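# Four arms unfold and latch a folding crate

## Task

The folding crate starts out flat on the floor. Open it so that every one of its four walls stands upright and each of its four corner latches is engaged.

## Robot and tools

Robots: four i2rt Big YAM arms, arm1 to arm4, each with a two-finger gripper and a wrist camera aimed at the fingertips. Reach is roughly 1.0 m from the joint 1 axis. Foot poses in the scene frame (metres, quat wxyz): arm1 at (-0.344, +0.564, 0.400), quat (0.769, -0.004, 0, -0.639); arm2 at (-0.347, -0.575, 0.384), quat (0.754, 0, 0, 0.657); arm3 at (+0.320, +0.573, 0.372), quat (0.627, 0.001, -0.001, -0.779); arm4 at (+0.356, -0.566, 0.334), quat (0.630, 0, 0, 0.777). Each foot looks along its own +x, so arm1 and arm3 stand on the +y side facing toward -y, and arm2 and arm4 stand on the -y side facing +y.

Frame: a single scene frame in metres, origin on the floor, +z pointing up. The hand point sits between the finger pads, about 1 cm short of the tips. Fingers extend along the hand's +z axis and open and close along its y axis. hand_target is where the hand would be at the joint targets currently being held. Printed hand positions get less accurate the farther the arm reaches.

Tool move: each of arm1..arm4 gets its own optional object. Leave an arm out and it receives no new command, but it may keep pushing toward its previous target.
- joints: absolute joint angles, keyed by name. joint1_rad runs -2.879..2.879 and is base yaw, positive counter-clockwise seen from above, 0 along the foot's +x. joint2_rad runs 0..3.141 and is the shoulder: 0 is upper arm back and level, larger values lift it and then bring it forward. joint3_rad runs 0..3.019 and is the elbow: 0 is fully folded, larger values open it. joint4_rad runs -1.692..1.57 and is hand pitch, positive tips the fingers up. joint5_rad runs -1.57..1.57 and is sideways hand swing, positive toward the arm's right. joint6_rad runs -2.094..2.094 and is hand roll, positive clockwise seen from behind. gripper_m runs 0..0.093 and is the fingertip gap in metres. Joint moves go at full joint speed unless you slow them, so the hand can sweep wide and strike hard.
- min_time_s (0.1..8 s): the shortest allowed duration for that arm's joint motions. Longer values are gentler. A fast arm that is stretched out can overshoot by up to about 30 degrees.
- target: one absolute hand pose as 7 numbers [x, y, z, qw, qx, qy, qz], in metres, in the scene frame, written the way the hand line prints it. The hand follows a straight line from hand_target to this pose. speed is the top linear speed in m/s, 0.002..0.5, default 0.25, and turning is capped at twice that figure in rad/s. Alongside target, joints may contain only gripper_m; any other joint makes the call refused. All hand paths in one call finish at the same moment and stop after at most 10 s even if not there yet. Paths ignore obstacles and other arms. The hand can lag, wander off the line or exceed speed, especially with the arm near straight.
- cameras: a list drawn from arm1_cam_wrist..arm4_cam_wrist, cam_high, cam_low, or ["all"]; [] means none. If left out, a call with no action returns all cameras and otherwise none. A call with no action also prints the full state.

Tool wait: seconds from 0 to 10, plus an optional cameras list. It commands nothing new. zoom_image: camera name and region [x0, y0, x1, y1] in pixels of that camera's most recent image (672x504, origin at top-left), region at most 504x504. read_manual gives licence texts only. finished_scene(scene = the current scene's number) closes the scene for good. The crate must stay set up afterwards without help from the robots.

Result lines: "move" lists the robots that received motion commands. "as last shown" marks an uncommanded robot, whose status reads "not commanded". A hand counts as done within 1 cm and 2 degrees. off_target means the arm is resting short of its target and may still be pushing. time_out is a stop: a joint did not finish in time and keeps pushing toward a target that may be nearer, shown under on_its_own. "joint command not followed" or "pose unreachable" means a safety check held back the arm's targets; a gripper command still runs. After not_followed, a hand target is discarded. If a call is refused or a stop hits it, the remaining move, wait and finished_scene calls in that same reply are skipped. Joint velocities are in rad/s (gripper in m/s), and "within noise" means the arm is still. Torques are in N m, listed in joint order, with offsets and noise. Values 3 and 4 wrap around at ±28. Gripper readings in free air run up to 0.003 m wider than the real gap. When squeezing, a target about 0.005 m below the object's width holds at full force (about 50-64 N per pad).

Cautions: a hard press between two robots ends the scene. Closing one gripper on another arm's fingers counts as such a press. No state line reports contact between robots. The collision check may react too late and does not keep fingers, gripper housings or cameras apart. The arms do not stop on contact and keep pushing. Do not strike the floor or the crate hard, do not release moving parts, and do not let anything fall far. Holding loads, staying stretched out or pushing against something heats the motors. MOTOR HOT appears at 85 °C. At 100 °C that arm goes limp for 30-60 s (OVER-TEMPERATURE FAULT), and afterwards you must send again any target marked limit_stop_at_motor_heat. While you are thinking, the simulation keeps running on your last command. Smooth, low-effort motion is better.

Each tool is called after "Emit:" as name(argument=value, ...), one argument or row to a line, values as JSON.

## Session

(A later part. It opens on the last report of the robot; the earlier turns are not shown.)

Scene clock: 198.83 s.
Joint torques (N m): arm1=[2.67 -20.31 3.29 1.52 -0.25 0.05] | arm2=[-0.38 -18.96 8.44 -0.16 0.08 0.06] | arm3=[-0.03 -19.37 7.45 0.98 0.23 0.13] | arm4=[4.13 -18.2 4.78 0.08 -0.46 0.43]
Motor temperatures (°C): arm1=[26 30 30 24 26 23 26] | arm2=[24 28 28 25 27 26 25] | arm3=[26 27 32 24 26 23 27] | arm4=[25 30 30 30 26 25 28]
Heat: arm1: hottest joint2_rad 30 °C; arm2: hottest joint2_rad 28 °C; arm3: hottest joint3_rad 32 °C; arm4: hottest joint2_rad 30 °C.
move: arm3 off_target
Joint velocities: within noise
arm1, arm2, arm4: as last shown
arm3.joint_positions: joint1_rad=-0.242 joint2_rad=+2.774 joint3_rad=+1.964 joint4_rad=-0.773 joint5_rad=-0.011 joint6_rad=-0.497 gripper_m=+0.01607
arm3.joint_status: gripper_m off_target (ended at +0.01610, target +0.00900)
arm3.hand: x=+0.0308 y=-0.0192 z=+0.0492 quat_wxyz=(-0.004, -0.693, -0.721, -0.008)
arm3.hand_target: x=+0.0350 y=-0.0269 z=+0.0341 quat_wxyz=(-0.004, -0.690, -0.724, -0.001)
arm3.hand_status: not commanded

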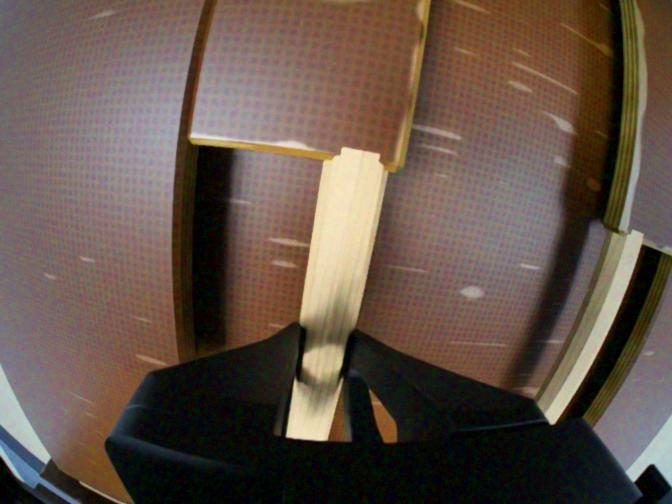

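Emit:
move(
  arm3={"target": [0.040, -0.026, 0.148, 0.0441, -0.6901, -0.7210, 0.0422], "speed": 0.12},
  cameras=["arm3_cam_wrist", "cam_low"],
)

Scene clock: 205.03 s.
Joint torques (N m): arm1=[2.55 -19.96 3.34 1.58 -0.21 0.02] | arm2=[-0.38 -18.96 8.44 -0.16 0.09 0.06] | arm3=[0.73 -29.1 2.47 -2.45 0.51 0.16] | arm4=[3.72 -17.67 5.07 0.08 -0.46 0.38]
Motor temperatures (°C): arm1=[26 30 30 24 26 23 26] | arm2=[24 28 28 25 27 26 25] | arm3=[26 27 32 24 26 23 27] | arm4=[25 30 29 30 26 25 28]
Heat: arm1: hottest joint2_rad 30 °C; arm2: hottest joint2_rad 28 °C; arm3: hottest joint3_rad 32 °C; arm4: hottest joint2_rad 30 °C.
move: arm3 off_target
Joint velocities: within noise
arm1, arm2: as last shown
arm1.joint_positions: joint1_rad=+0.683 joint2_rad=+2.114 joint3_rad=+0.922 joint4_rad=-0.055 joint5_rad=+0.410 joint6_rad=-0.733 gripper_m=+0.01649
arm3.joint_positions: joint1_rad=-0.208 joint2_rad=+2.670 joint3_rad=+1.828 joint4_rad=-0.678 joint5_rad=+0.105 joint6_rad=-0.463 gripper_m=+0.01607
arm3.joint_status: not commanded
arm3.hand: x=+0.0339 y=-0.0176 z=+0.0811 quat_wxyz=(+0.040, -0.693, -0.719, +0.041)
arm3.hand_target: x=+0.0357 y=-0.0284 z=+0.1410 quat_wxyz=(+0.043, -0.691, -0.720, +0.046)
arm3.hand_status: off_target (0.068 m and 0.7 deg from the pose sent, 0.099 m and 8.0 deg at the start)
arm4.joint_positions: joint1_rad=+0.728 joint2_rad=+1.986 joint3_rad=+1.015 joint4_rad=-0.273 joint5_rad=+0.440 joint6_rad=-0.702 gripper_m=+0.01634
arm4.joint_status: not commanded
arm4.hand: x=-0.0237 y=-0.1935 z=+0.2499 quat_wxyz=(-0.268, +0.963, -0.004, +0.009)
arm4.hand_target: x=-0.0290 y=-0.2091 z=+0.2517 quat_wxyz=(-0.259, +0.966, +0.000, +0.002)
arm4.hand_status: not commanded

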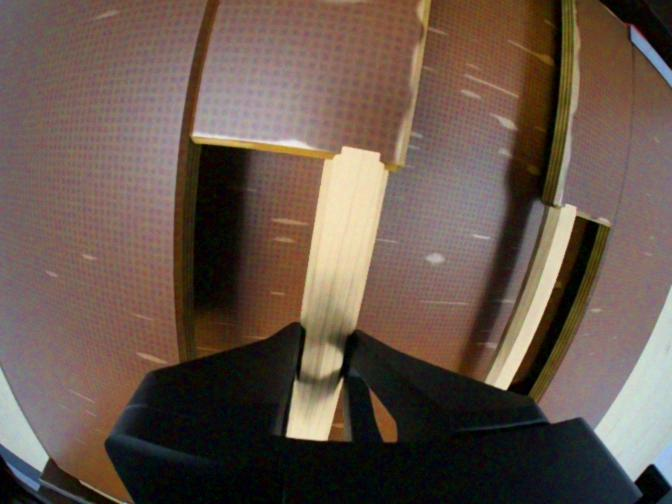

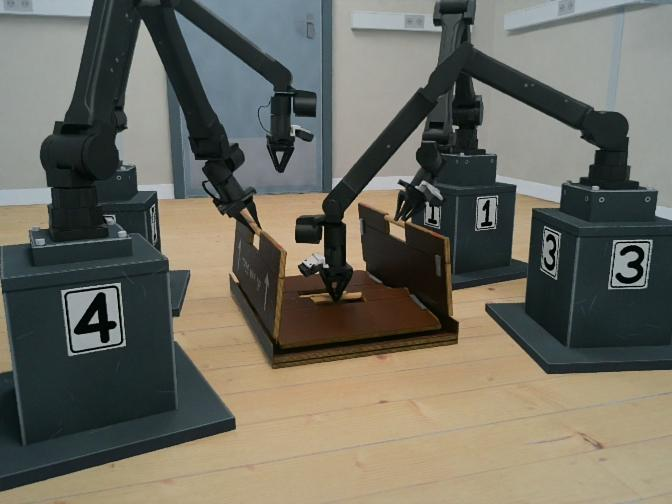

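Emit:
zoom_image(
  camera="cam_low",
  region=[220, 220, 340, 370],
)

Emit:
zoom_image(
  camera="cam_low",
  region=[340, 190, 480, 350],
)

Scaled by 3.360 from the camera's image (finer frame: 960x720).

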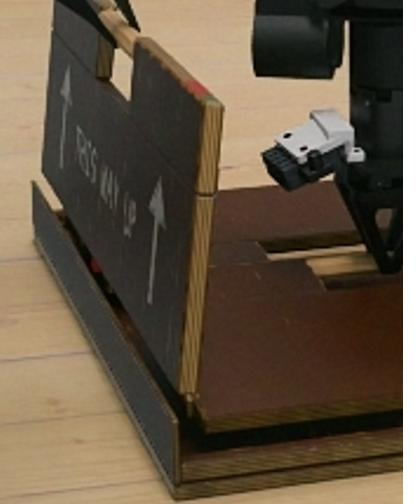

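Scaled by 3.150 from the camera's image (finer frame: 960x720).

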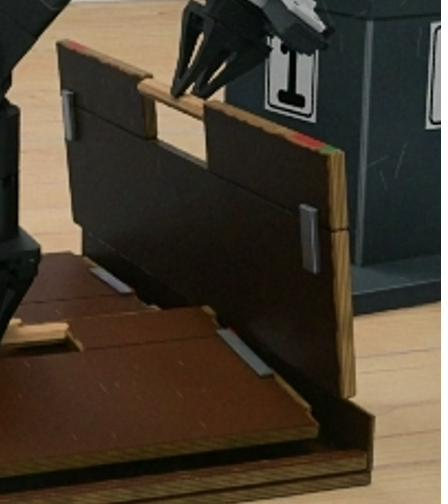

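Emit:
move(
  arm1={"target": [0.003, 0.216, 0.250, 0, 0, 0.966, -0.259], "speed": 0.1},
  arm4={"target": [-0.030, -0.230, 0.252, -0.2588, 0.9659, 0, 0], "speed": 0.1},
  cameras=["arm3_cam_wrist", "cam_low", "cam_high"],
)

Emit:
zoom_image(
  camera="cam_low",
  region=[220, 190, 480, 380],
)

Scene clock: 212.07 s.
Joint torques (N m): arm1=[2.61 -19.02 3.32 1.58 -0.31 0.1] | arm2=[-0.32 -18.96 8.46 -0.14 0.08 0.07] | arm3=[0.09 -27.28 4.05 -1.88 -0.04 0.06] | arm4=[4.01 -16.91 5.09 0.09 -0.51 0.41]
Motor temperatures (°C): arm1=[26 30 30 24 26 23 26] | arm2=[24 29 28 25 27 26 25] | arm3=[26 29 31 24 26 23 28] | arm4=[25 30 29 30 26 25 28]
Heat: arm1: hottest joint2_rad 30 °C; arm2: hottest joint2_rad 29 °C; arm3: hottest joint3_rad 31 °C; arm4: hottest joint2_rad 30 °C.
move: arm1 off_target; arm4 off_target
Joint velocities: within noise
arm1.joint_positions: joint1_rad=+0.706 joint2_rad=+2.102 joint3_rad=+0.899 joint4_rad=-0.054 joint5_rad=+0.421 joint6_rad=-0.708 gripper_m=+0.01628
arm1.joint_status: not commanded
arm1.hand: x=-0.0156 y=+0.2051 z=+0.2449 quat_wxyz=(+0.017, -0.018, -0.965, +0.259)
arm1.hand_target: x=+0.0028 y=+0.2158 z=+0.2499 quat_wxyz=(+0.000, +0.000, -0.966, +0.259)
arm1.hand_status: off_target (0.022 m and 2.9 deg from the pose sent, 0.031 m and 2.8 deg at the start)
arm2: as last shown
arm3.joint_positions: joint1_rad=-0.198 joint2_rad=+2.636 joint3_rad=+1.806 joint4_rad=-0.693 joint5_rad=+0.129 joint6_rad=-0.456 gripper_m=+0.01607
arm3.joint_status: not commanded
arm3.hand: x=+0.0368 y=-0.0178 z=+0.0970 quat_wxyz=(+0.051, -0.692, -0.719, +0.044)
arm3.hand_target: x=+0.0395 y=-0.0301 z=+0.1414 quat_wxyz=(+0.046, -0.688, -0.723, +0.048)
arm3.hand_status: not commanded
arm4.joint_positions: joint1_rad=+0.761 joint2_rad=+1.964 joint3_rad=+0.981 joint4_rad=-0.273 joint5_rad=+0.453 joint6_rad=-0.666 gripper_m=+0.01634
arm4.joint_status: not commanded
arm4.hand: x=-0.0236 y=-0.2127 z=+0.2518 quat_wxyz=(-0.269, +0.963, -0.004, +0.008)
arm4.hand_target: x=-0.0298 y=-0.2299 z=+0.2517 quat_wxyz=(-0.259, +0.966, +0.001, +0.001)
arm4.hand_status: off_target (0.018 m and 1.6 deg from the pose sent, 0.037 m and 1.5 deg at the start)
pictures: arm3_cam_wrist, cam_high, cam_low

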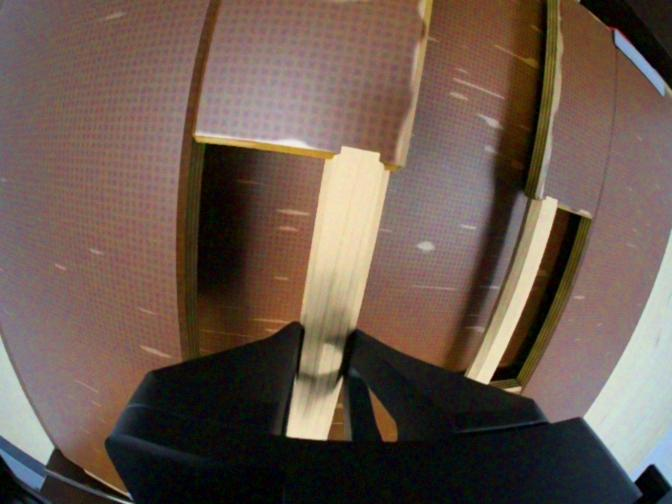

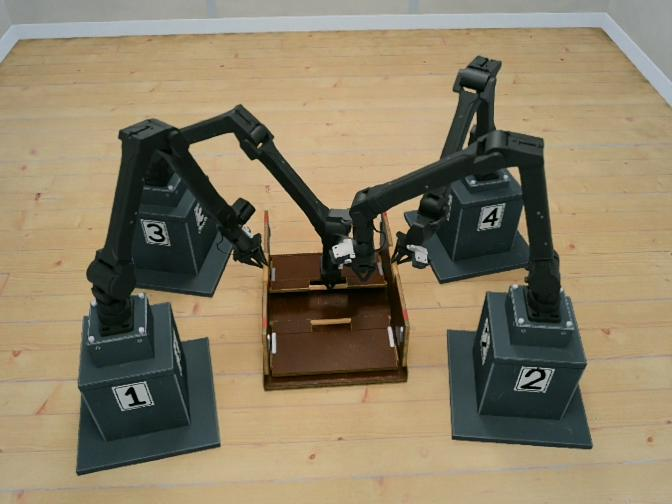

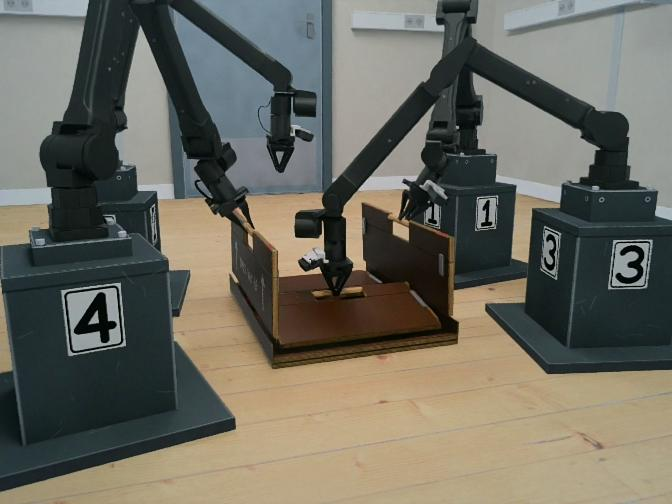

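Scaled by 1.938 from the camera's image (finer frame: 960x720).

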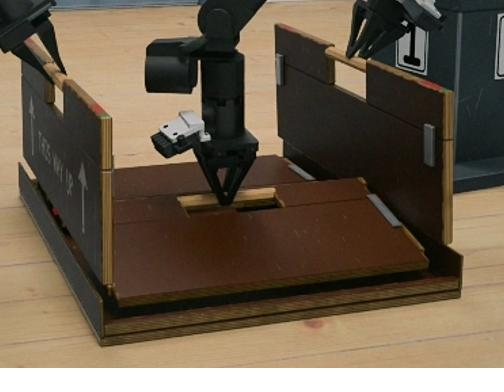

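Emit:
move(
  arm4={"target": [-0.030, -0.241, 0.252, -0.2588, 0.9659, 0, 0], "speed": 0.1},
  arm1={"target": [0.003, 0.221, 0.250, 0, 0, 0.966, -0.259], "speed": 0.1},
)

Emit:
move(
  arm3={"target": [0.065, -0.027, 0.200, 0.0943, -0.6856, -0.7162, 0.0902], "speed": 0.12},
  cameras=["arm3_cam_wrist", "cam_low"],
)

Scene clock: 215.80 s.
Joint torques (N m): arm1=[2.96 -19.25 2.91 1.48 -0.4 0.07] | arm2=[-0.32 -18.96 8.46 -0.14 0.08 0.06] | arm3=[-0.32 -26.46 3.92 -1.46 -0.06 0.03] | arm4=[4.78 -17.08 4.44 0.05 -0.46 0.5]
Motor temperatures (°C): arm1=[26 31 30 24 26 23 26] | arm2=[24 29 29 25 27 26 25] | arm3=[26 29 31 24 26 23 28] | arm4=[25 30 29 30 26 25 28]
Heat: arm1: hottest joint2_rad 31 °C; arm2: hottest joint2_rad 29 °C; arm3: hottest joint3_rad 31 °C; arm4: hottest joint2_rad 30 °C.
move: arm1 off_target; arm4 off_target
Joint velocities: within noise
arm1.joint_positions: joint1_rad=+0.709 joint2_rad=+2.100 joint3_rad=+0.894 joint4_rad=-0.049 joint5_rad=+0.426 joint6_rad=-0.702 gripper_m=+0.01627
arm1.joint_status: not commanded
arm1.hand: x=-0.0160 y=+0.2063 z=+0.2453 quat_wxyz=(+0.017, -0.020, -0.965, +0.262)
arm1.hand_target: x=+0.0022 y=+0.2202 z=+0.2501 quat_wxyz=(+0.000, +0.000, -0.966, +0.260)
arm1.hand_status: off_target (0.024 m and 3.0 deg from the pose sent, 0.025 m and 2.9 deg at the start)
arm2.joint_positions: joint1_rad=-0.149 joint2_rad=+1.880 joint3_rad=+1.240 joint4_rad=-0.993 joint5_rad=-0.007 joint6_rad=-0.299 gripper_m=+0.03613
arm2.joint_status: not commanded
arm2.hand: x=-0.2087 y=-0.1020 z=+0.3796 quat_wxyz=(+0.029, +0.712, -0.702, +0.012)
arm2.hand_target: x=-0.2017 y=-0.0858 z=+0.3985 quat_wxyz=(+0.009, +0.708, -0.706, +0.003)
arm2.hand_status: not commanded
arm3.joint_positions: joint1_rad=-0.196 joint2_rad=+2.630 joint3_rad=+1.806 joint4_rad=-0.705 joint5_rad=+0.129 joint6_rad=-0.454 gripper_m=+0.01607
arm3.joint_status: not commanded
arm3.hand: x=+0.0380 y=-0.0177 z=+0.1008 quat_wxyz=(+0.052, -0.691, -0.719, +0.041)
arm3.hand_target: x=+0.0398 y=-0.0300 z=+0.1416 quat_wxyz=(+0.046, -0.688, -0.723, +0.048)
arm3.hand_status: not commanded
arm4.joint_positions: joint1_rad=+0.769 joint2_rad=+1.960 joint3_rad=+0.974 joint4_rad=-0.273 joint5_rad=+0.457 joint6_rad=-0.653 gripper_m=+0.01631
arm4.joint_status: not commanded
arm4.hand: x=-0.0232 y=-0.2169 z=+0.2522 quat_wxyz=(-0.270, +0.963, -0.007, +0.008)
arm4.hand_target: x=-0.0293 y=-0.2392 z=+0.2519 quat_wxyz=(-0.259, +0.966, -0.001, +0.000)
arm4.hand_status: off_target (0.025 m and 1.8 deg from the pose sent, 0.029 m and 1.6 deg at the start)
pictures: none

Scene clock: 216.90 s.
Joint torques (N m): arm1=[2.43 -18.55 3.48 1.62 -0.4 0.08] | arm2=[-0.38 -18.96 8.43 -0.17 0.08 0.07] | arm3=[0.38 -25.82 4.33 -0.85 0.24 0.08] | arm4=[4.72 -17.08 4.44 0.05 -0.46 0.5]
Motor temperatures (°C): arm1=[26 31 30 24 26 23 26] | arm2=[24 29 29 25 27 26 25] | arm3=[26 29 31 24 26 23 28] | arm4=[25 30 29 30 26 25 28]
Heat: arm1: hottest joint2_rad 31 °C; arm2: hottest joint2_rad 29 °C; arm3: hottest joint3_rad 31 °C; arm4: hottest joint2_rad 30 °C.
move: arm3 off_target
Joint velocities: within noise
arm1.joint_positions: joint1_rad=+0.715 joint2_rad=+2.096 joint3_rad=+0.887 joint4_rad=-0.049 joint5_rad=+0.426 joint6_rad=-0.697 gripper_m=+0.01621
arm1.joint_status: not commanded
arm1.hand: x=-0.0163 y=+0.2103 z=+0.2458 quat_wxyz=(+0.017, -0.019, -0.965, +0.261)
arm1.hand_target: x=+0.0019 y=+0.2203 z=+0.2501 quat_wxyz=(+0.000, -0.001, -0.966, +0.259)
arm1.hand_status: not commanded
arm2, arm4: as last shown
arm3.joint_positions: joint1_rad=-0.130 joint2_rad=+2.486 joint3_rad=+1.677 joint4_rad=-0.698 joint5_rad=+0.246 joint6_rad=-0.390 gripper_m=+0.01607
arm3.joint_status: not commanded
arm3.hand: x=+0.0628 y=-0.0169 z=+0.1599 quat_wxyz=(+0.098, -0.689, -0.714, +0.078)
arm3.hand_target: x=+0.0645 y=-0.0282 z=+0.1983 quat_wxyz=(+0.092, -0.686, -0.716, +0.090)
arm3.hand_status: off_target (0.041 m and 1.5 deg from the pose sent, 0.103 m and 7.5 deg at the start)

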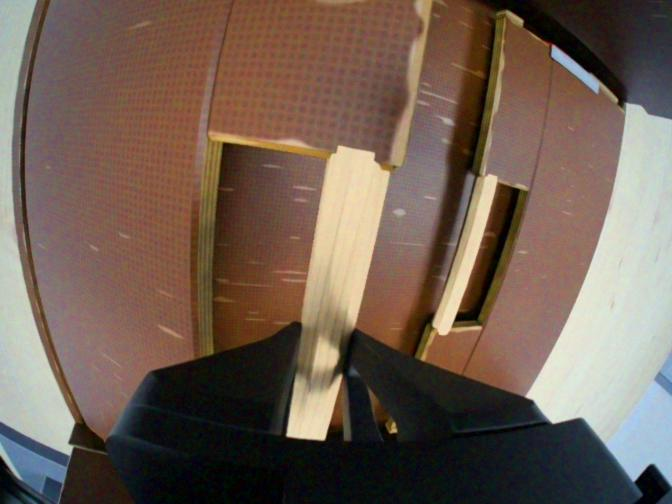

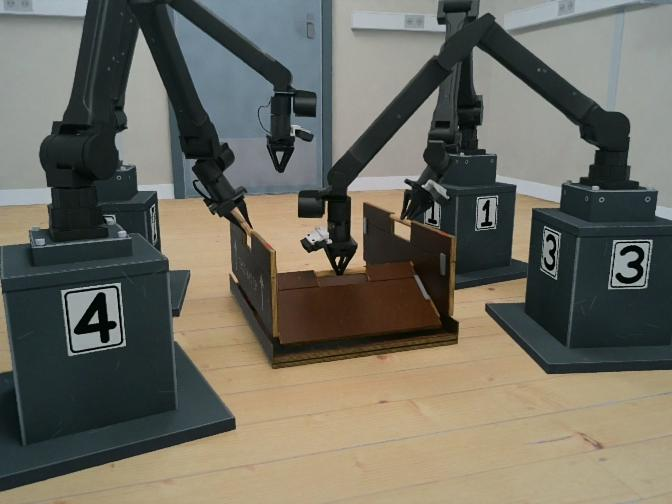

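Emit:
move(
  arm3={"target": [0.107, -0.027, 0.243, 0.1178, -0.6825, -0.713, 0.112], "speed": 0.15},
)

Emit:
move(
  arm3={"target": [0.155, -0.027, 0.266, 0.1378, -0.6788, -0.7091, 0.1319], "speed": 0.12},
  cameras=["arm3_cam_wrist", "cam_low", "cam_high"],
)

Emit:
zoom_image(
  camera="cam_low",
  region=[220, 190, 480, 380],
)

Scene clock: 222.20 s.
Joint torques (N m): arm1=[2.67 -18.55 3.49 1.44 -0.44 0.04] | arm2=[-0.38 -18.96 8.44 -0.14 0.08 0.06] | arm3=[0.5 -25.29 4.62 -1.06 0.16 0.1] | arm4=[4.78 -17.08 4.45 0.05 -0.46 0.5]
Motor temperatures (°C): arm1=[26 31 30 24 26 23 26] | arm2=[24 29 29 25 27 26 25] | arm3=[26 29 31 24 26 23 28] | arm4=[25 30 29 30 26 25 28]
Heat: arm1: hottest joint2_rad 31 °C; arm2: hottest joint2_rad 29 °C; arm3: hottest joint3_rad 31 °C; arm4: hottest joint2_rad 30 °C.
move: arm3 off_target
Joint velocities: within noise
arm1.joint_positions: joint1_rad=+0.717 joint2_rad=+2.096 joint3_rad=+0.887 joint4_rad=-0.049 joint5_rad=+0.426 joint6_rad=-0.697 gripper_m=+0.01621
arm1.joint_status: not commanded
arm1.hand: x=-0.0157 y=+0.2108 z=+0.2458 quat_wxyz=(+0.016, -0.019, -0.965, +0.261)
arm1.hand_target: x=+0.0024 y=+0.2202 z=+0.2501 quat_wxyz=(+0.000, +0.000, -0.966, +0.259)
arm1.hand_status: not commanded
arm2, arm4: as last shown
arm3.joint_positions: joint1_rad=-0.061 joint2_rad=+2.389 joint3_rad=+1.599 joint4_rad=-0.721 joint5_rad=+0.325 joint6_rad=-0.315 gripper_m=+0.01600
arm3.joint_status: not commanded
arm3.hand: x=+0.0953 y=-0.0152 z=+0.2008 quat_wxyz=(+0.128, -0.688, -0.707, +0.101)
arm3.hand_target: x=+0.1009 y=-0.0252 z=+0.2405 quat_wxyz=(+0.120, -0.685, -0.710, +0.112)
arm3.hand_status: off_target (0.045 m and 1.9 deg from the pose sent, 0.095 m and 4.6 deg at the start)
pictures: none

Scene clock: 223.37 s.
Joint torques (N m): arm1=[2.2 -18.55 3.6 1.4 -0.44 0.05] | arm2=[-0.32 -19.02 8.46 -0.17 0.08 0.07] | arm3=[1.73 -23.77 4.83 -0.58 -0.16 0.12] | arm4=[4.72 -17.14 4.44 0.05 -0.46 0.5]
Motor temperatures (°C): arm1=[26 31 30 24 26 23 26] | arm2=[24 29 29 25 27 26 25] | arm3=[26 30 31 24 26 23 28] | arm4=[25 30 29 30 26 25 28]
Heat: arm1: hottest joint2_rad 31 °C; arm2: hottest joint2_rad 29 °C; arm3: hottest joint3_rad 31 °C; arm4: hottest joint2_rad 30 °C.
move: arm3 off_target
Joint velocities: within noise
arm1.joint_positions: joint1_rad=+0.717 joint2_rad=+2.096 joint3_rad=+0.885 joint4_rad=-0.049 joint5_rad=+0.426 joint6_rad=-0.696 gripper_m=+0.01618
arm1.joint_status: not commanded
arm1.hand: x=-0.0164 y=+0.2114 z=+0.2454 quat_wxyz=(+0.017, -0.019, -0.965, +0.260)
arm1.hand_target: x=+0.0017 y=+0.2204 z=+0.2496 quat_wxyz=(+0.000, -0.001, -0.966, +0.259)
arm1.hand_status: not commanded
arm2, arm4: as last shown
arm3.joint_positions: joint1_rad=+0.019 joint2_rad=+2.320 joint3_rad=+1.550 joint4_rad=-0.764 joint5_rad=+0.396 joint6_rad=-0.226 gripper_m=+0.01598
arm3.joint_status: not commanded
arm3.hand: x=+0.1346 y=-0.0139 z=+0.2322 quat_wxyz=(+0.154, -0.686, -0.701, +0.121)
arm3.hand_target: x=+0.1529 y=-0.0270 z=+0.2649 quat_wxyz=(+0.138, -0.679, -0.708, +0.132)
arm3.hand_status: off_target (0.042 m and 2.6 deg from the pose sent, 0.089 m and 3.8 deg at the start)
pictures: arm3_cam_wrist, cam_high, cam_low

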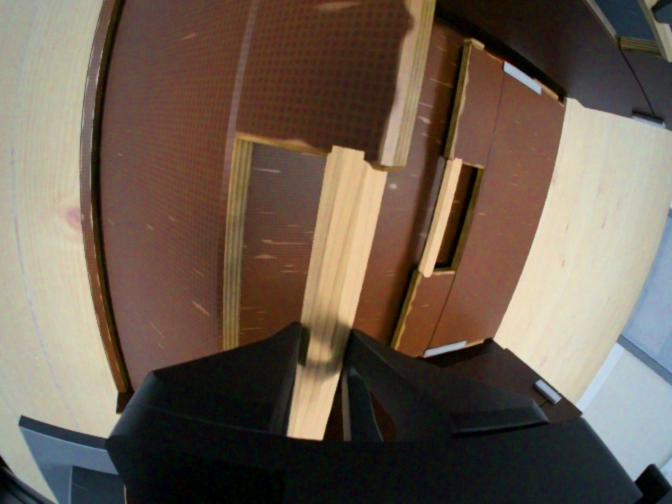

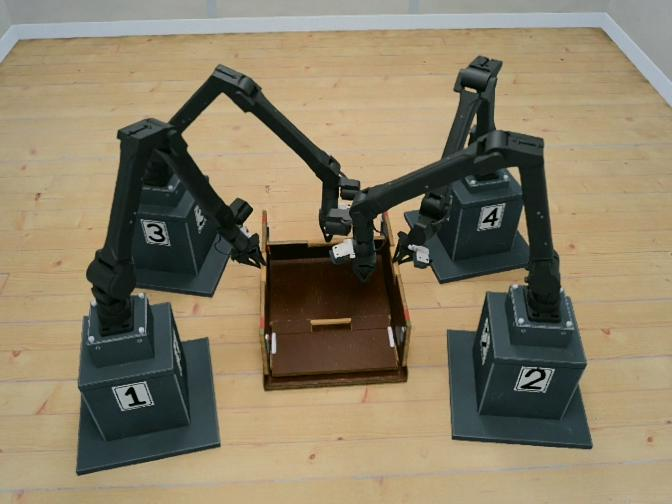

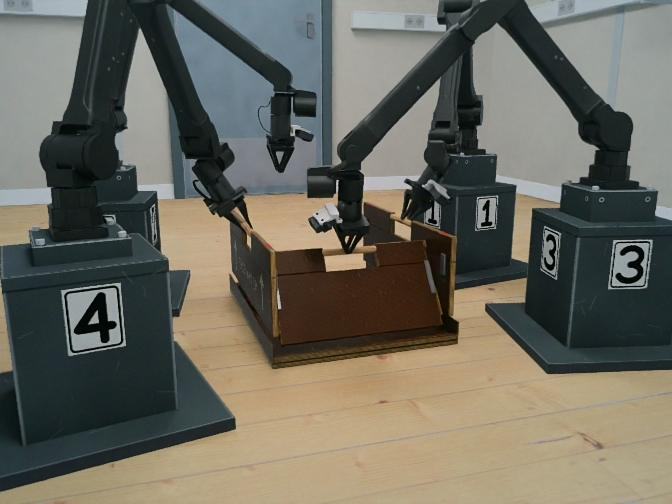

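Scaled by 1.938 from the camera's image (finer frame: 960x720).

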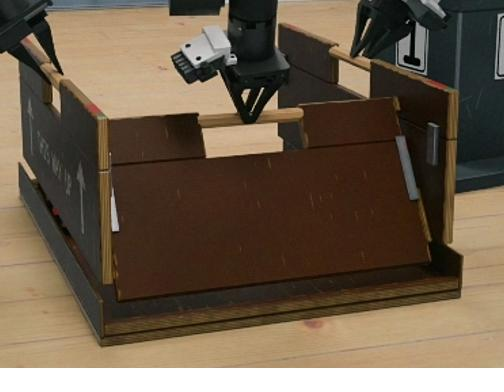

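Emit:
move(
  arm3={"target": [0.212, -0.027, 0.280, 0.1625, -0.6738, -0.7039, 0.1556], "speed": 0.12},
  cameras=["arm3_cam_wrist", "cam_low"],
)

Emit:
zoom_image(
  camera="cam_low",
  region=[220, 190, 480, 380],
)

Scene clock: 226.87 s.
Joint torques (N m): arm1=[2.84 -18.61 3.63 1.32 -0.38 0.05] | arm2=[-0.38 -19.02 8.44 -0.14 0.09 0.07] | arm3=[2.26 -22.18 5.41 0.14 -0.12 0.1] | arm4=[4.72 -17.08 4.45 0.05 -0.46 0.5]
Motor temperatures (°C): arm1=[26 31 29 24 26 23 26] | arm2=[24 29 29 25 27 26 25] | arm3=[26 30 31 24 26 23 28] | arm4=[25 30 29 30 26 25 28]
Heat: arm1: hottest joint2_rad 31 °C; arm2: hottest joint2_rad 29 °C; arm3: hottest joint3_rad 31 °C; arm4: hottest joint2_rad 30 °C.
move: arm3 off_target
Joint velocities: within noise
arm1.joint_positions: joint1_rad=+0.718 joint2_rad=+2.096 joint3_rad=+0.885 joint4_rad=-0.049 joint5_rad=+0.426 joint6_rad=-0.696 gripper_m=+0.01618
arm1.joint_status: not commanded
arm1.hand: x=-0.0159 y=+0.2119 z=+0.2454 quat_wxyz=(+0.017, -0.018, -0.965, +0.260)
arm1.hand_target: x=+0.0021 y=+0.2209 z=+0.2496 quat_wxyz=(+0.000, +0.000, -0.966, +0.259)
arm1.hand_status: not commanded
arm2, arm4: as last shown
arm3.joint_positions: joint1_rad=+0.129 joint2_rad=+2.274 joint3_rad=+1.527 joint4_rad=-0.843 joint5_rad=+0.471 joint6_rad=-0.106 gripper_m=+0.01494
arm3.joint_status: not commanded
arm3.hand: x=+0.1901 y=-0.0118 z=+0.2580 quat_wxyz=(+0.185, -0.679, -0.696, +0.140)
arm3.hand_target: x=+0.2111 y=-0.0251 z=+0.2794 quat_wxyz=(+0.166, -0.673, -0.705, +0.152)
arm3.hand_status: off_target (0.035 m and 3.3 deg from the pose sent, 0.092 m and 4.3 deg at the start)

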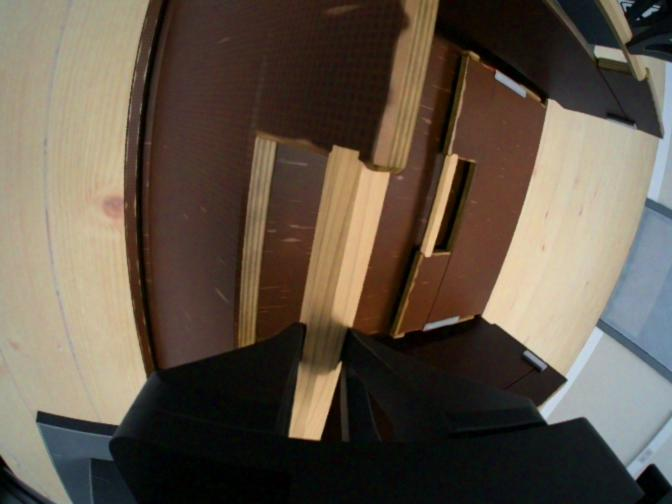

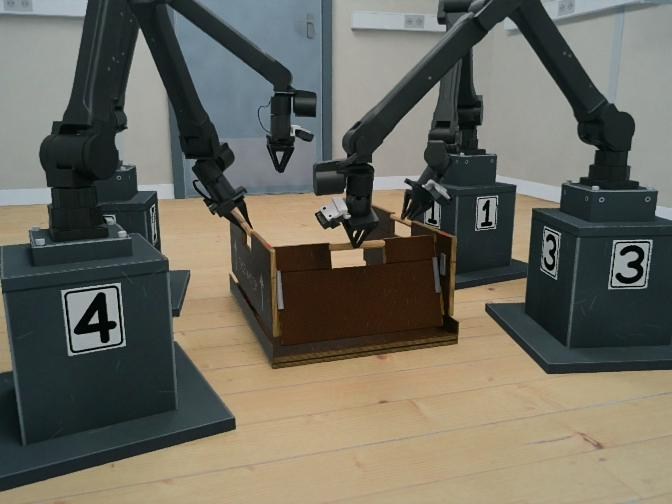

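Scaled by 1.938 from the camera's image (finer frame: 960x720).

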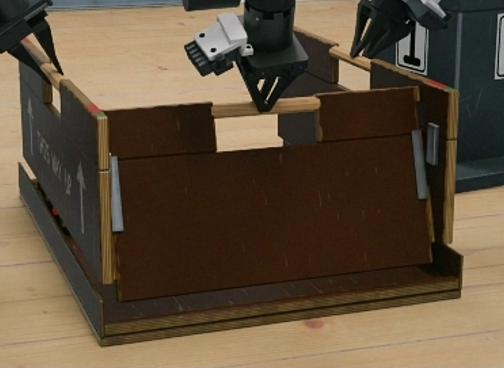

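Emit:
move(
  arm3={"target": [0.254, -0.027, 0.281, 0.177, -0.6708, -0.7008, 0.1694], "speed": 0.1},
  cameras=["arm3_cam_wrist", "cam_low", "cam_high"],
)

Emit:
zoom_image(
  camera="cam_low",
  region=[220, 190, 480, 380],
)

Scene clock: 229.47 s.
Joint torques (N m): arm1=[2.55 -18.78 3.74 1.52 -0.43 0.04] | arm2=[-0.32 -18.96 8.44 -0.16 0.09 0.06] | arm3=[3.19 -21.01 5.72 0.29 -0.42 0.16] | arm4=[4.72 -17.08 4.44 0.05 -0.46 0.5]
Motor temperatures (°C): arm1=[26 31 29 24 26 23 26] | arm2=[24 29 29 25 27 26 25] | arm3=[26 30 31 24 26 23 28] | arm4=[25 30 29 30 26 25 28]
Heat: arm1: hottest joint2_rad 31 °C; arm2: hottest joint2_rad 29 °C; arm3: hottest joint3_rad 31 °C; arm4: hottest joint2_rad 30 °C.
move: arm3 off_target
Joint velocities: within noise
arm1, arm2, arm4: as last shown
arm1.hand_target: x=+0.0023 y=+0.2207 z=+0.2496 quat_wxyz=(+0.000, +0.000, -0.966, +0.259)
arm3.joint_positions: joint1_rad=+0.190 joint2_rad=+2.271 joint3_rad=+1.527 joint4_rad=-0.880 joint5_rad=+0.522 joint6_rad=-0.022 gripper_m=+0.01452
arm3.joint_status: not commanded
arm3.hand: x=+0.2187 y=-0.0110 z=+0.2644 quat_wxyz=(+0.203, -0.680, -0.687, +0.158)
arm3.hand_target: x=+0.2535 y=-0.0265 z=+0.2808 quat_wxyz=(+0.177, -0.669, -0.701, +0.170)
arm3.hand_status: off_target (0.042 m and 3.8 deg from the pose sent, 0.070 m and 3.7 deg at the start)
pictures: arm3_cam_wrist, cam_high, cam_low

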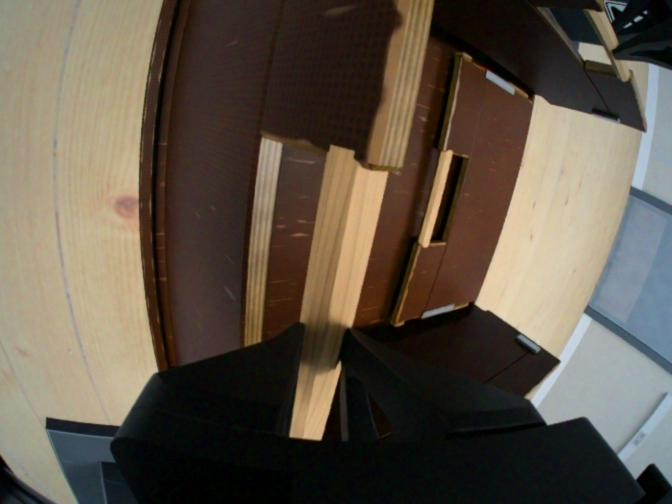

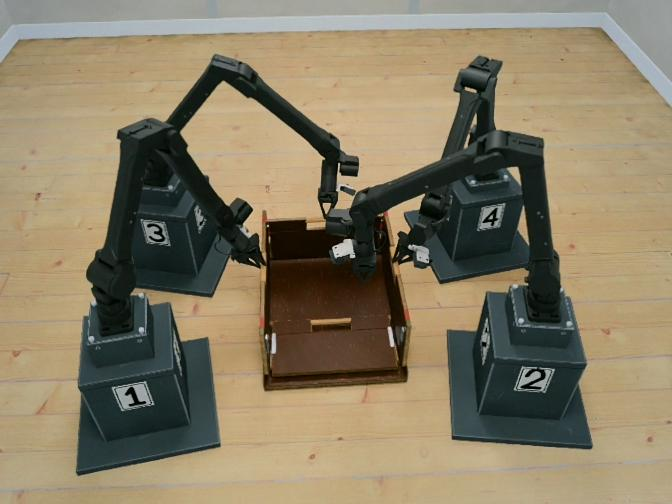

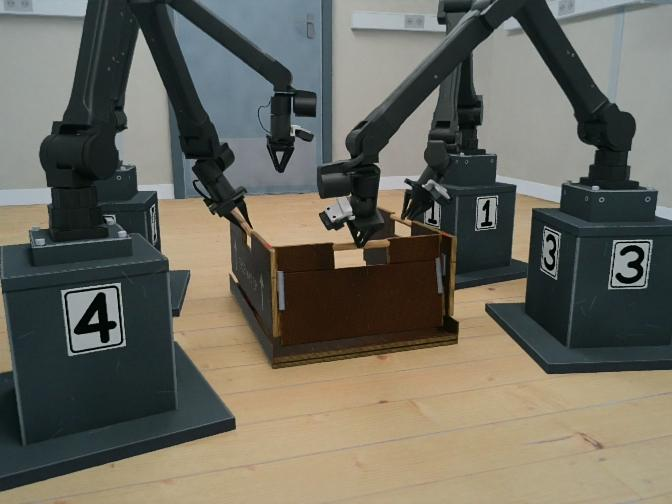

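Scaled by 1.938 from the camera's image (finer frame: 960x720).

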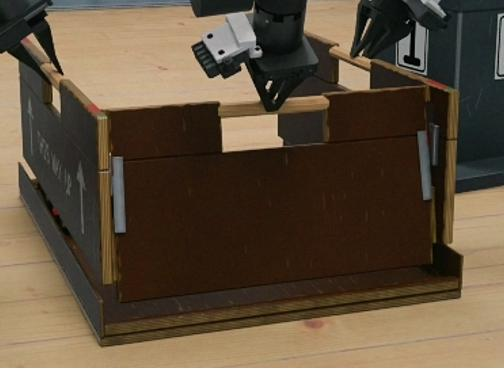

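Emit:
move(
  arm3={"target": [0.285, -0.027, 0.278, 0.177, -0.6708, -0.7008, 0.1694], "speed": 0.1},
  cameras=["arm3_cam_wrist", "cam_low", "arm2_cam_wrist"],
)

Emit:
zoom_image(
  camera="cam_low",
  region=[220, 190, 480, 380],
)

Scene clock: 231.93 s.
Joint torques (N m): arm1=[2.61 -19.14 3.69 1.32 -0.4 0.05] | arm2=[-0.38 -18.96 8.44 -0.16 0.08 0.07] | arm3=[2.84 -20.13 6.72 0.39 -0.66 0.06] | arm4=[4.72 -17.08 4.45 0.06 -0.46 0.49]
Motor temperatures (°C): arm1=[26 31 29 24 26 23 26] | arm2=[24 29 29 25 27 26 25] | arm3=[26 30 31 24 26 23 28] | arm4=[25 30 29 30 26 25 28]
Heat: arm1: hottest joint2_rad 31 °C; arm2: hottest joint2_rad 29 °C; arm3: hottest joint3_rad 31 °C; arm4: hottest joint2_rad 30 °C.
move: arm3 off_target
Joint velocities: within noise
arm1, arm2, arm4: as last shown
arm3.joint_positions: joint1_rad=+0.253 joint2_rad=+2.266 joint3_rad=+1.527 joint4_rad=-0.915 joint5_rad=+0.526 joint6_rad=+0.049 gripper_m=+0.01400
arm3.joint_status: not commanded
arm3.hand: x=+0.2547 y=-0.0095 z=+0.2680 quat_wxyz=(+0.205, -0.679, -0.686, +0.163)
arm3.hand_target: x=+0.2837 y=-0.0264 z=+0.2783 quat_wxyz=(+0.177, -0.671, -0.700, +0.170)
arm3.hand_status: off_target (0.036 m and 3.7 deg from the pose sent, 0.070 m and 3.8 deg at the start)
pictures: arm2_cam_wrist, arm3_cam_wrist, cam_low

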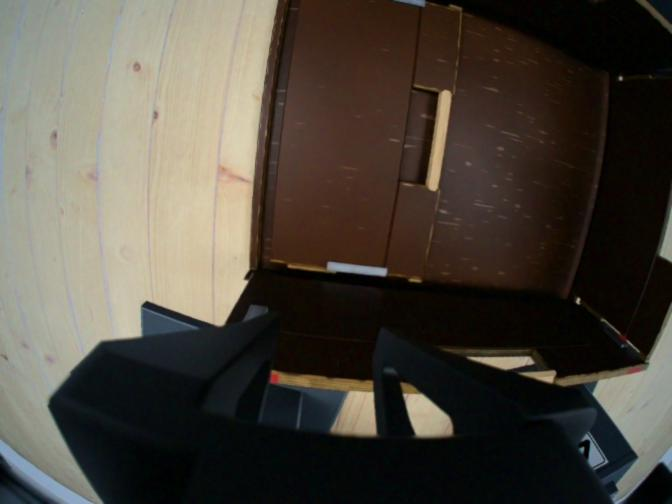

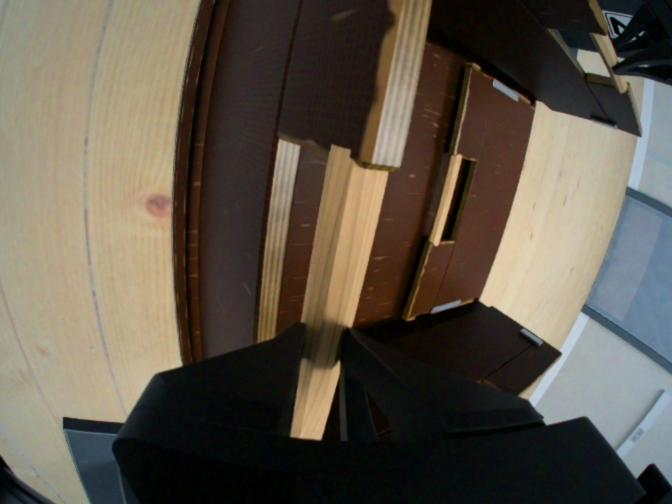

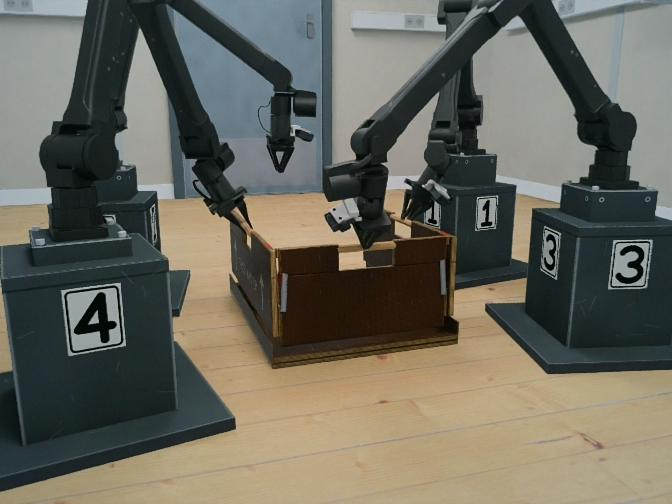

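Scaled by 1.938 from the camera's image (finer frame: 960x720).

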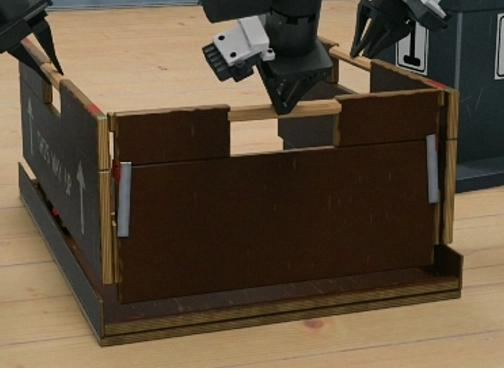

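Emit:
move(
  arm4={"target": [-0.030, -0.218, 0.252, -0.2588, 0.9659, 0, 0], "speed": 0.06},
  arm1={"target": [0.003, 0.210, 0.250, 0, 0, 0.966, -0.259], "speed": 0.06},
  cameras=["arm2_cam_wrist", "arm4_cam_wrist", "cam_low"],
)

Emit:
zoom_image(
  camera="cam_low",
  region=[220, 190, 480, 380],
)

Scene clock: 238.90 s.
Joint torques (N m): arm1=[0.85 -18.55 5.01 1.22 -0.65 -0.11] | arm2=[-0.44 -19.02 8.46 -0.14 0.09 0.07] | arm3=[2.61 -20.19 6.87 0.27 -0.67 0.08] | arm4=[2.02 -15.62 7.24 0.12 -0.67 0.04]
Motor temperatures (°C): arm1=[26 30 29 24 26 23 26] | arm2=[24 29 29 25 27 26 25] | arm3=[26 30 31 24 26 23 28] | arm4=[25 30 28 30 26 25 28]
Heat: arm1: hottest joint2_rad 30 °C; arm2: hottest joint2_rad 29 °C; arm3: hottest joint3_rad 31 °C; arm4: hottest joint2_rad 30 °C.
move: arm1 off_target; arm4 done
Joint velocities: within noise
arm1.joint_positions: joint1_rad=+0.718 joint2_rad=+2.096 joint3_rad=+0.885 joint4_rad=-0.049 joint5_rad=+0.426 joint6_rad=-0.696 gripper_m=+0.01618
arm1.joint_status: not commanded
arm1.hand: x=-0.0159 y=+0.2119 z=+0.2454 quat_wxyz=(+0.017, -0.018, -0.965, +0.260)
arm1.hand_target: x=+0.0027 y=+0.2101 z=+0.2502 quat_wxyz=(+0.000, +0.000, -0.966, +0.259)
arm1.hand_status: off_target (0.020 m and 2.8 deg from the pose sent, 0.020 m and 2.8 deg at the start)
arm2, arm3: as last shown
arm3.joint_positions: joint1_rad=+0.253 joint2_rad=+2.266 joint3_rad=+1.527 joint4_rad=-0.915 joint5_rad=+0.526 joint6_rad=+0.049 gripper_m=+0.01399
arm4.joint_positions: joint1_rad=+0.766 joint2_rad=+1.960 joint3_rad=+0.974 joint4_rad=-0.273 joint5_rad=+0.450 joint6_rad=-0.654 gripper_m=+0.01630
arm4.joint_status: not commanded
arm4.hand: x=-0.0230 y=-0.2166 z=+0.2516 quat_wxyz=(-0.267, +0.964, -0.007, +0.006)
arm4.hand_target: x=-0.0302 y=-0.2183 z=+0.2520 quat_wxyz=(-0.259, +0.966, +0.001, +0.000)
arm4.hand_status: done (0.007 m and 1.5 deg from the pose sent, 0.007 m and 1.8 deg at the start)

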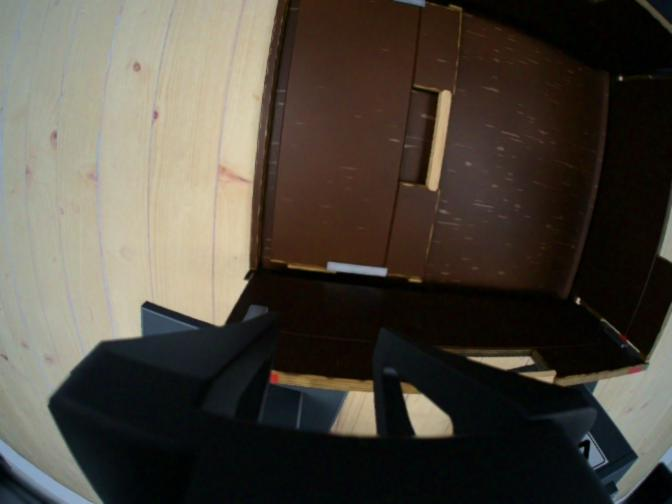

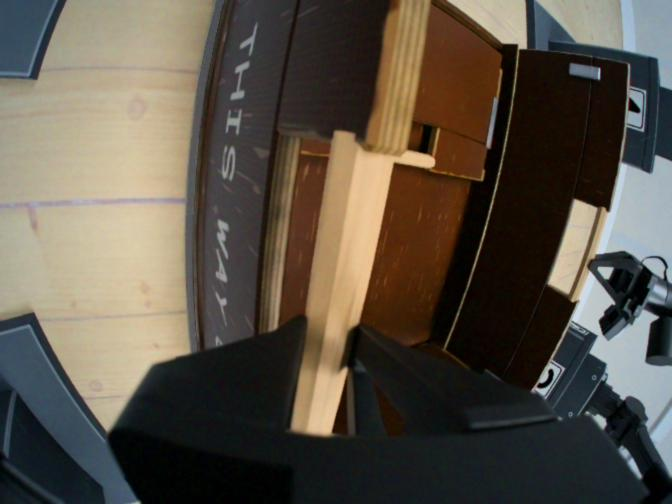

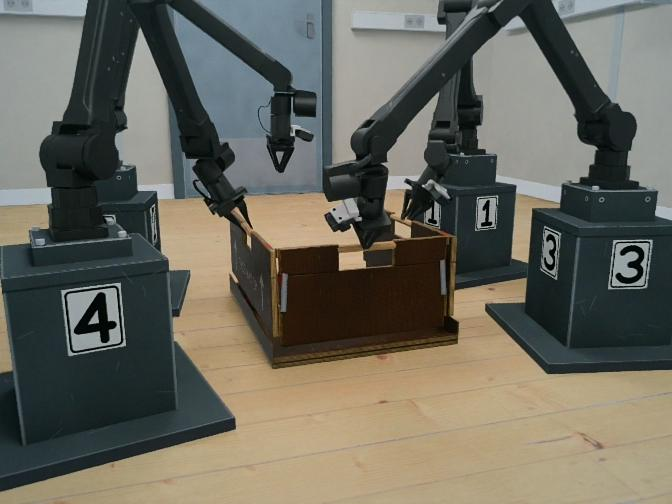

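Scaled by 1.938 from the camera's image (finer frame: 960x720).

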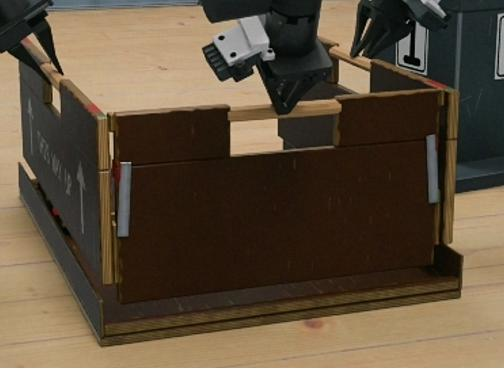

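Emit:
move(
  arm4={"target": [-0.030, -0.200, 0.252, -0.2588, 0.9659, 0, 0], "speed": 0.06},
  cameras=["cam_low"],
)

Emit:
zoom_image(
  camera="cam_low",
  region=[220, 200, 310, 370],
)

Emit:
zoom_image(
  camera="cam_low",
  region=[400, 200, 480, 360],
)

Scene clock: 241.70 s.
Joint torques (N m): arm1=[1.03 -18.26 4.85 1.29 -0.61 -0.16] | arm2=[-0.38 -18.96 8.44 -0.16 0.08 0.07] | arm3=[2.73 -20.25 6.78 0.49 -0.62 0.12] | arm4=[1.03 -14.39 9.28 0.16 -0.44 -0.1]
Motor temperatures (°C): arm1=[26 30 29 24 26 23 26] | arm2=[24 29 29 25 27 26 25] | arm3=[26 30 31 24 26 23 28] | arm4=[25 30 28 30 26 25 28]
Heat: arm1: hottest joint2_rad 30 °C; arm2: hottest joint2_rad 29 °C; arm3: hottest joint3_rad 31 °C; arm4: hottest joint2_rad 30 °C.
move: arm4 off_target
Joint velocities: within noise
arm1, arm3: as last shown
arm2.joint_positions: joint1_rad=-0.149 joint2_rad=+1.880 joint3_rad=+1.240 joint4_rad=-0.993 joint5_rad=-0.007 joint6_rad=-0.299 gripper_m=+0.03613
arm2.joint_status: not commanded
arm2.hand: x=-0.2087 y=-0.1020 z=+0.3796 quat_wxyz=(+0.029, +0.712, -0.702, +0.012)
arm2.hand_target: x=-0.2017 y=-0.0858 z=+0.3985 quat_wxyz=(+0.009, +0.708, -0.706, +0.003)
arm2.hand_status: not commanded
arm4.joint_positions: joint1_rad=+0.757 joint2_rad=+1.958 joint3_rad=+0.977 joint4_rad=-0.275 joint5_rad=+0.433 joint6_rad=-0.671 gripper_m=+0.01629
arm4.joint_status: not commanded
arm4.hand: x=-0.0229 y=-0.2141 z=+0.2519 quat_wxyz=(-0.262, +0.965, -0.003, +0.003)
arm4.hand_target: x=-0.0329 y=-0.2047 z=+0.2521 quat_wxyz=(-0.258, +0.966, +0.004, -0.001)
arm4.hand_status: off_target (0.016 m and 0.6 deg from the pose sent, 0.018 m and 1.5 deg at the start)

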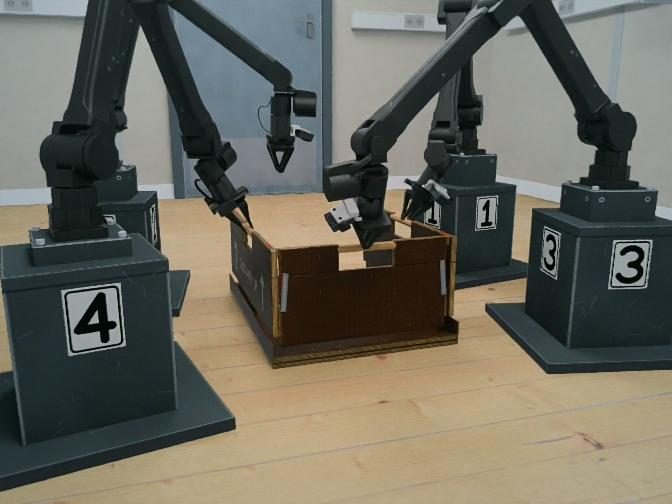

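Scaled by 2.965 from the camera's image (finer frame: 960x720).

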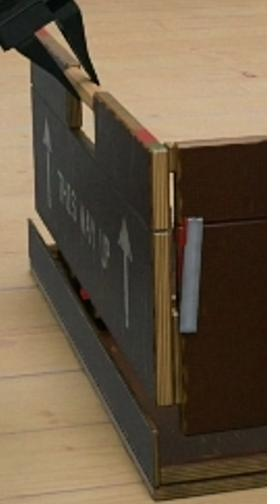

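Scaled by 3.150 from the camera's image (finer frame: 960x720).

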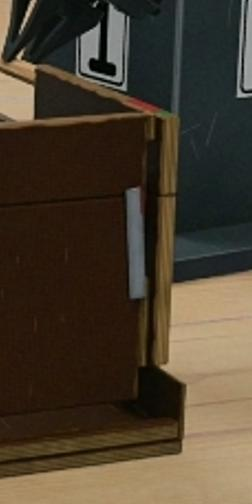

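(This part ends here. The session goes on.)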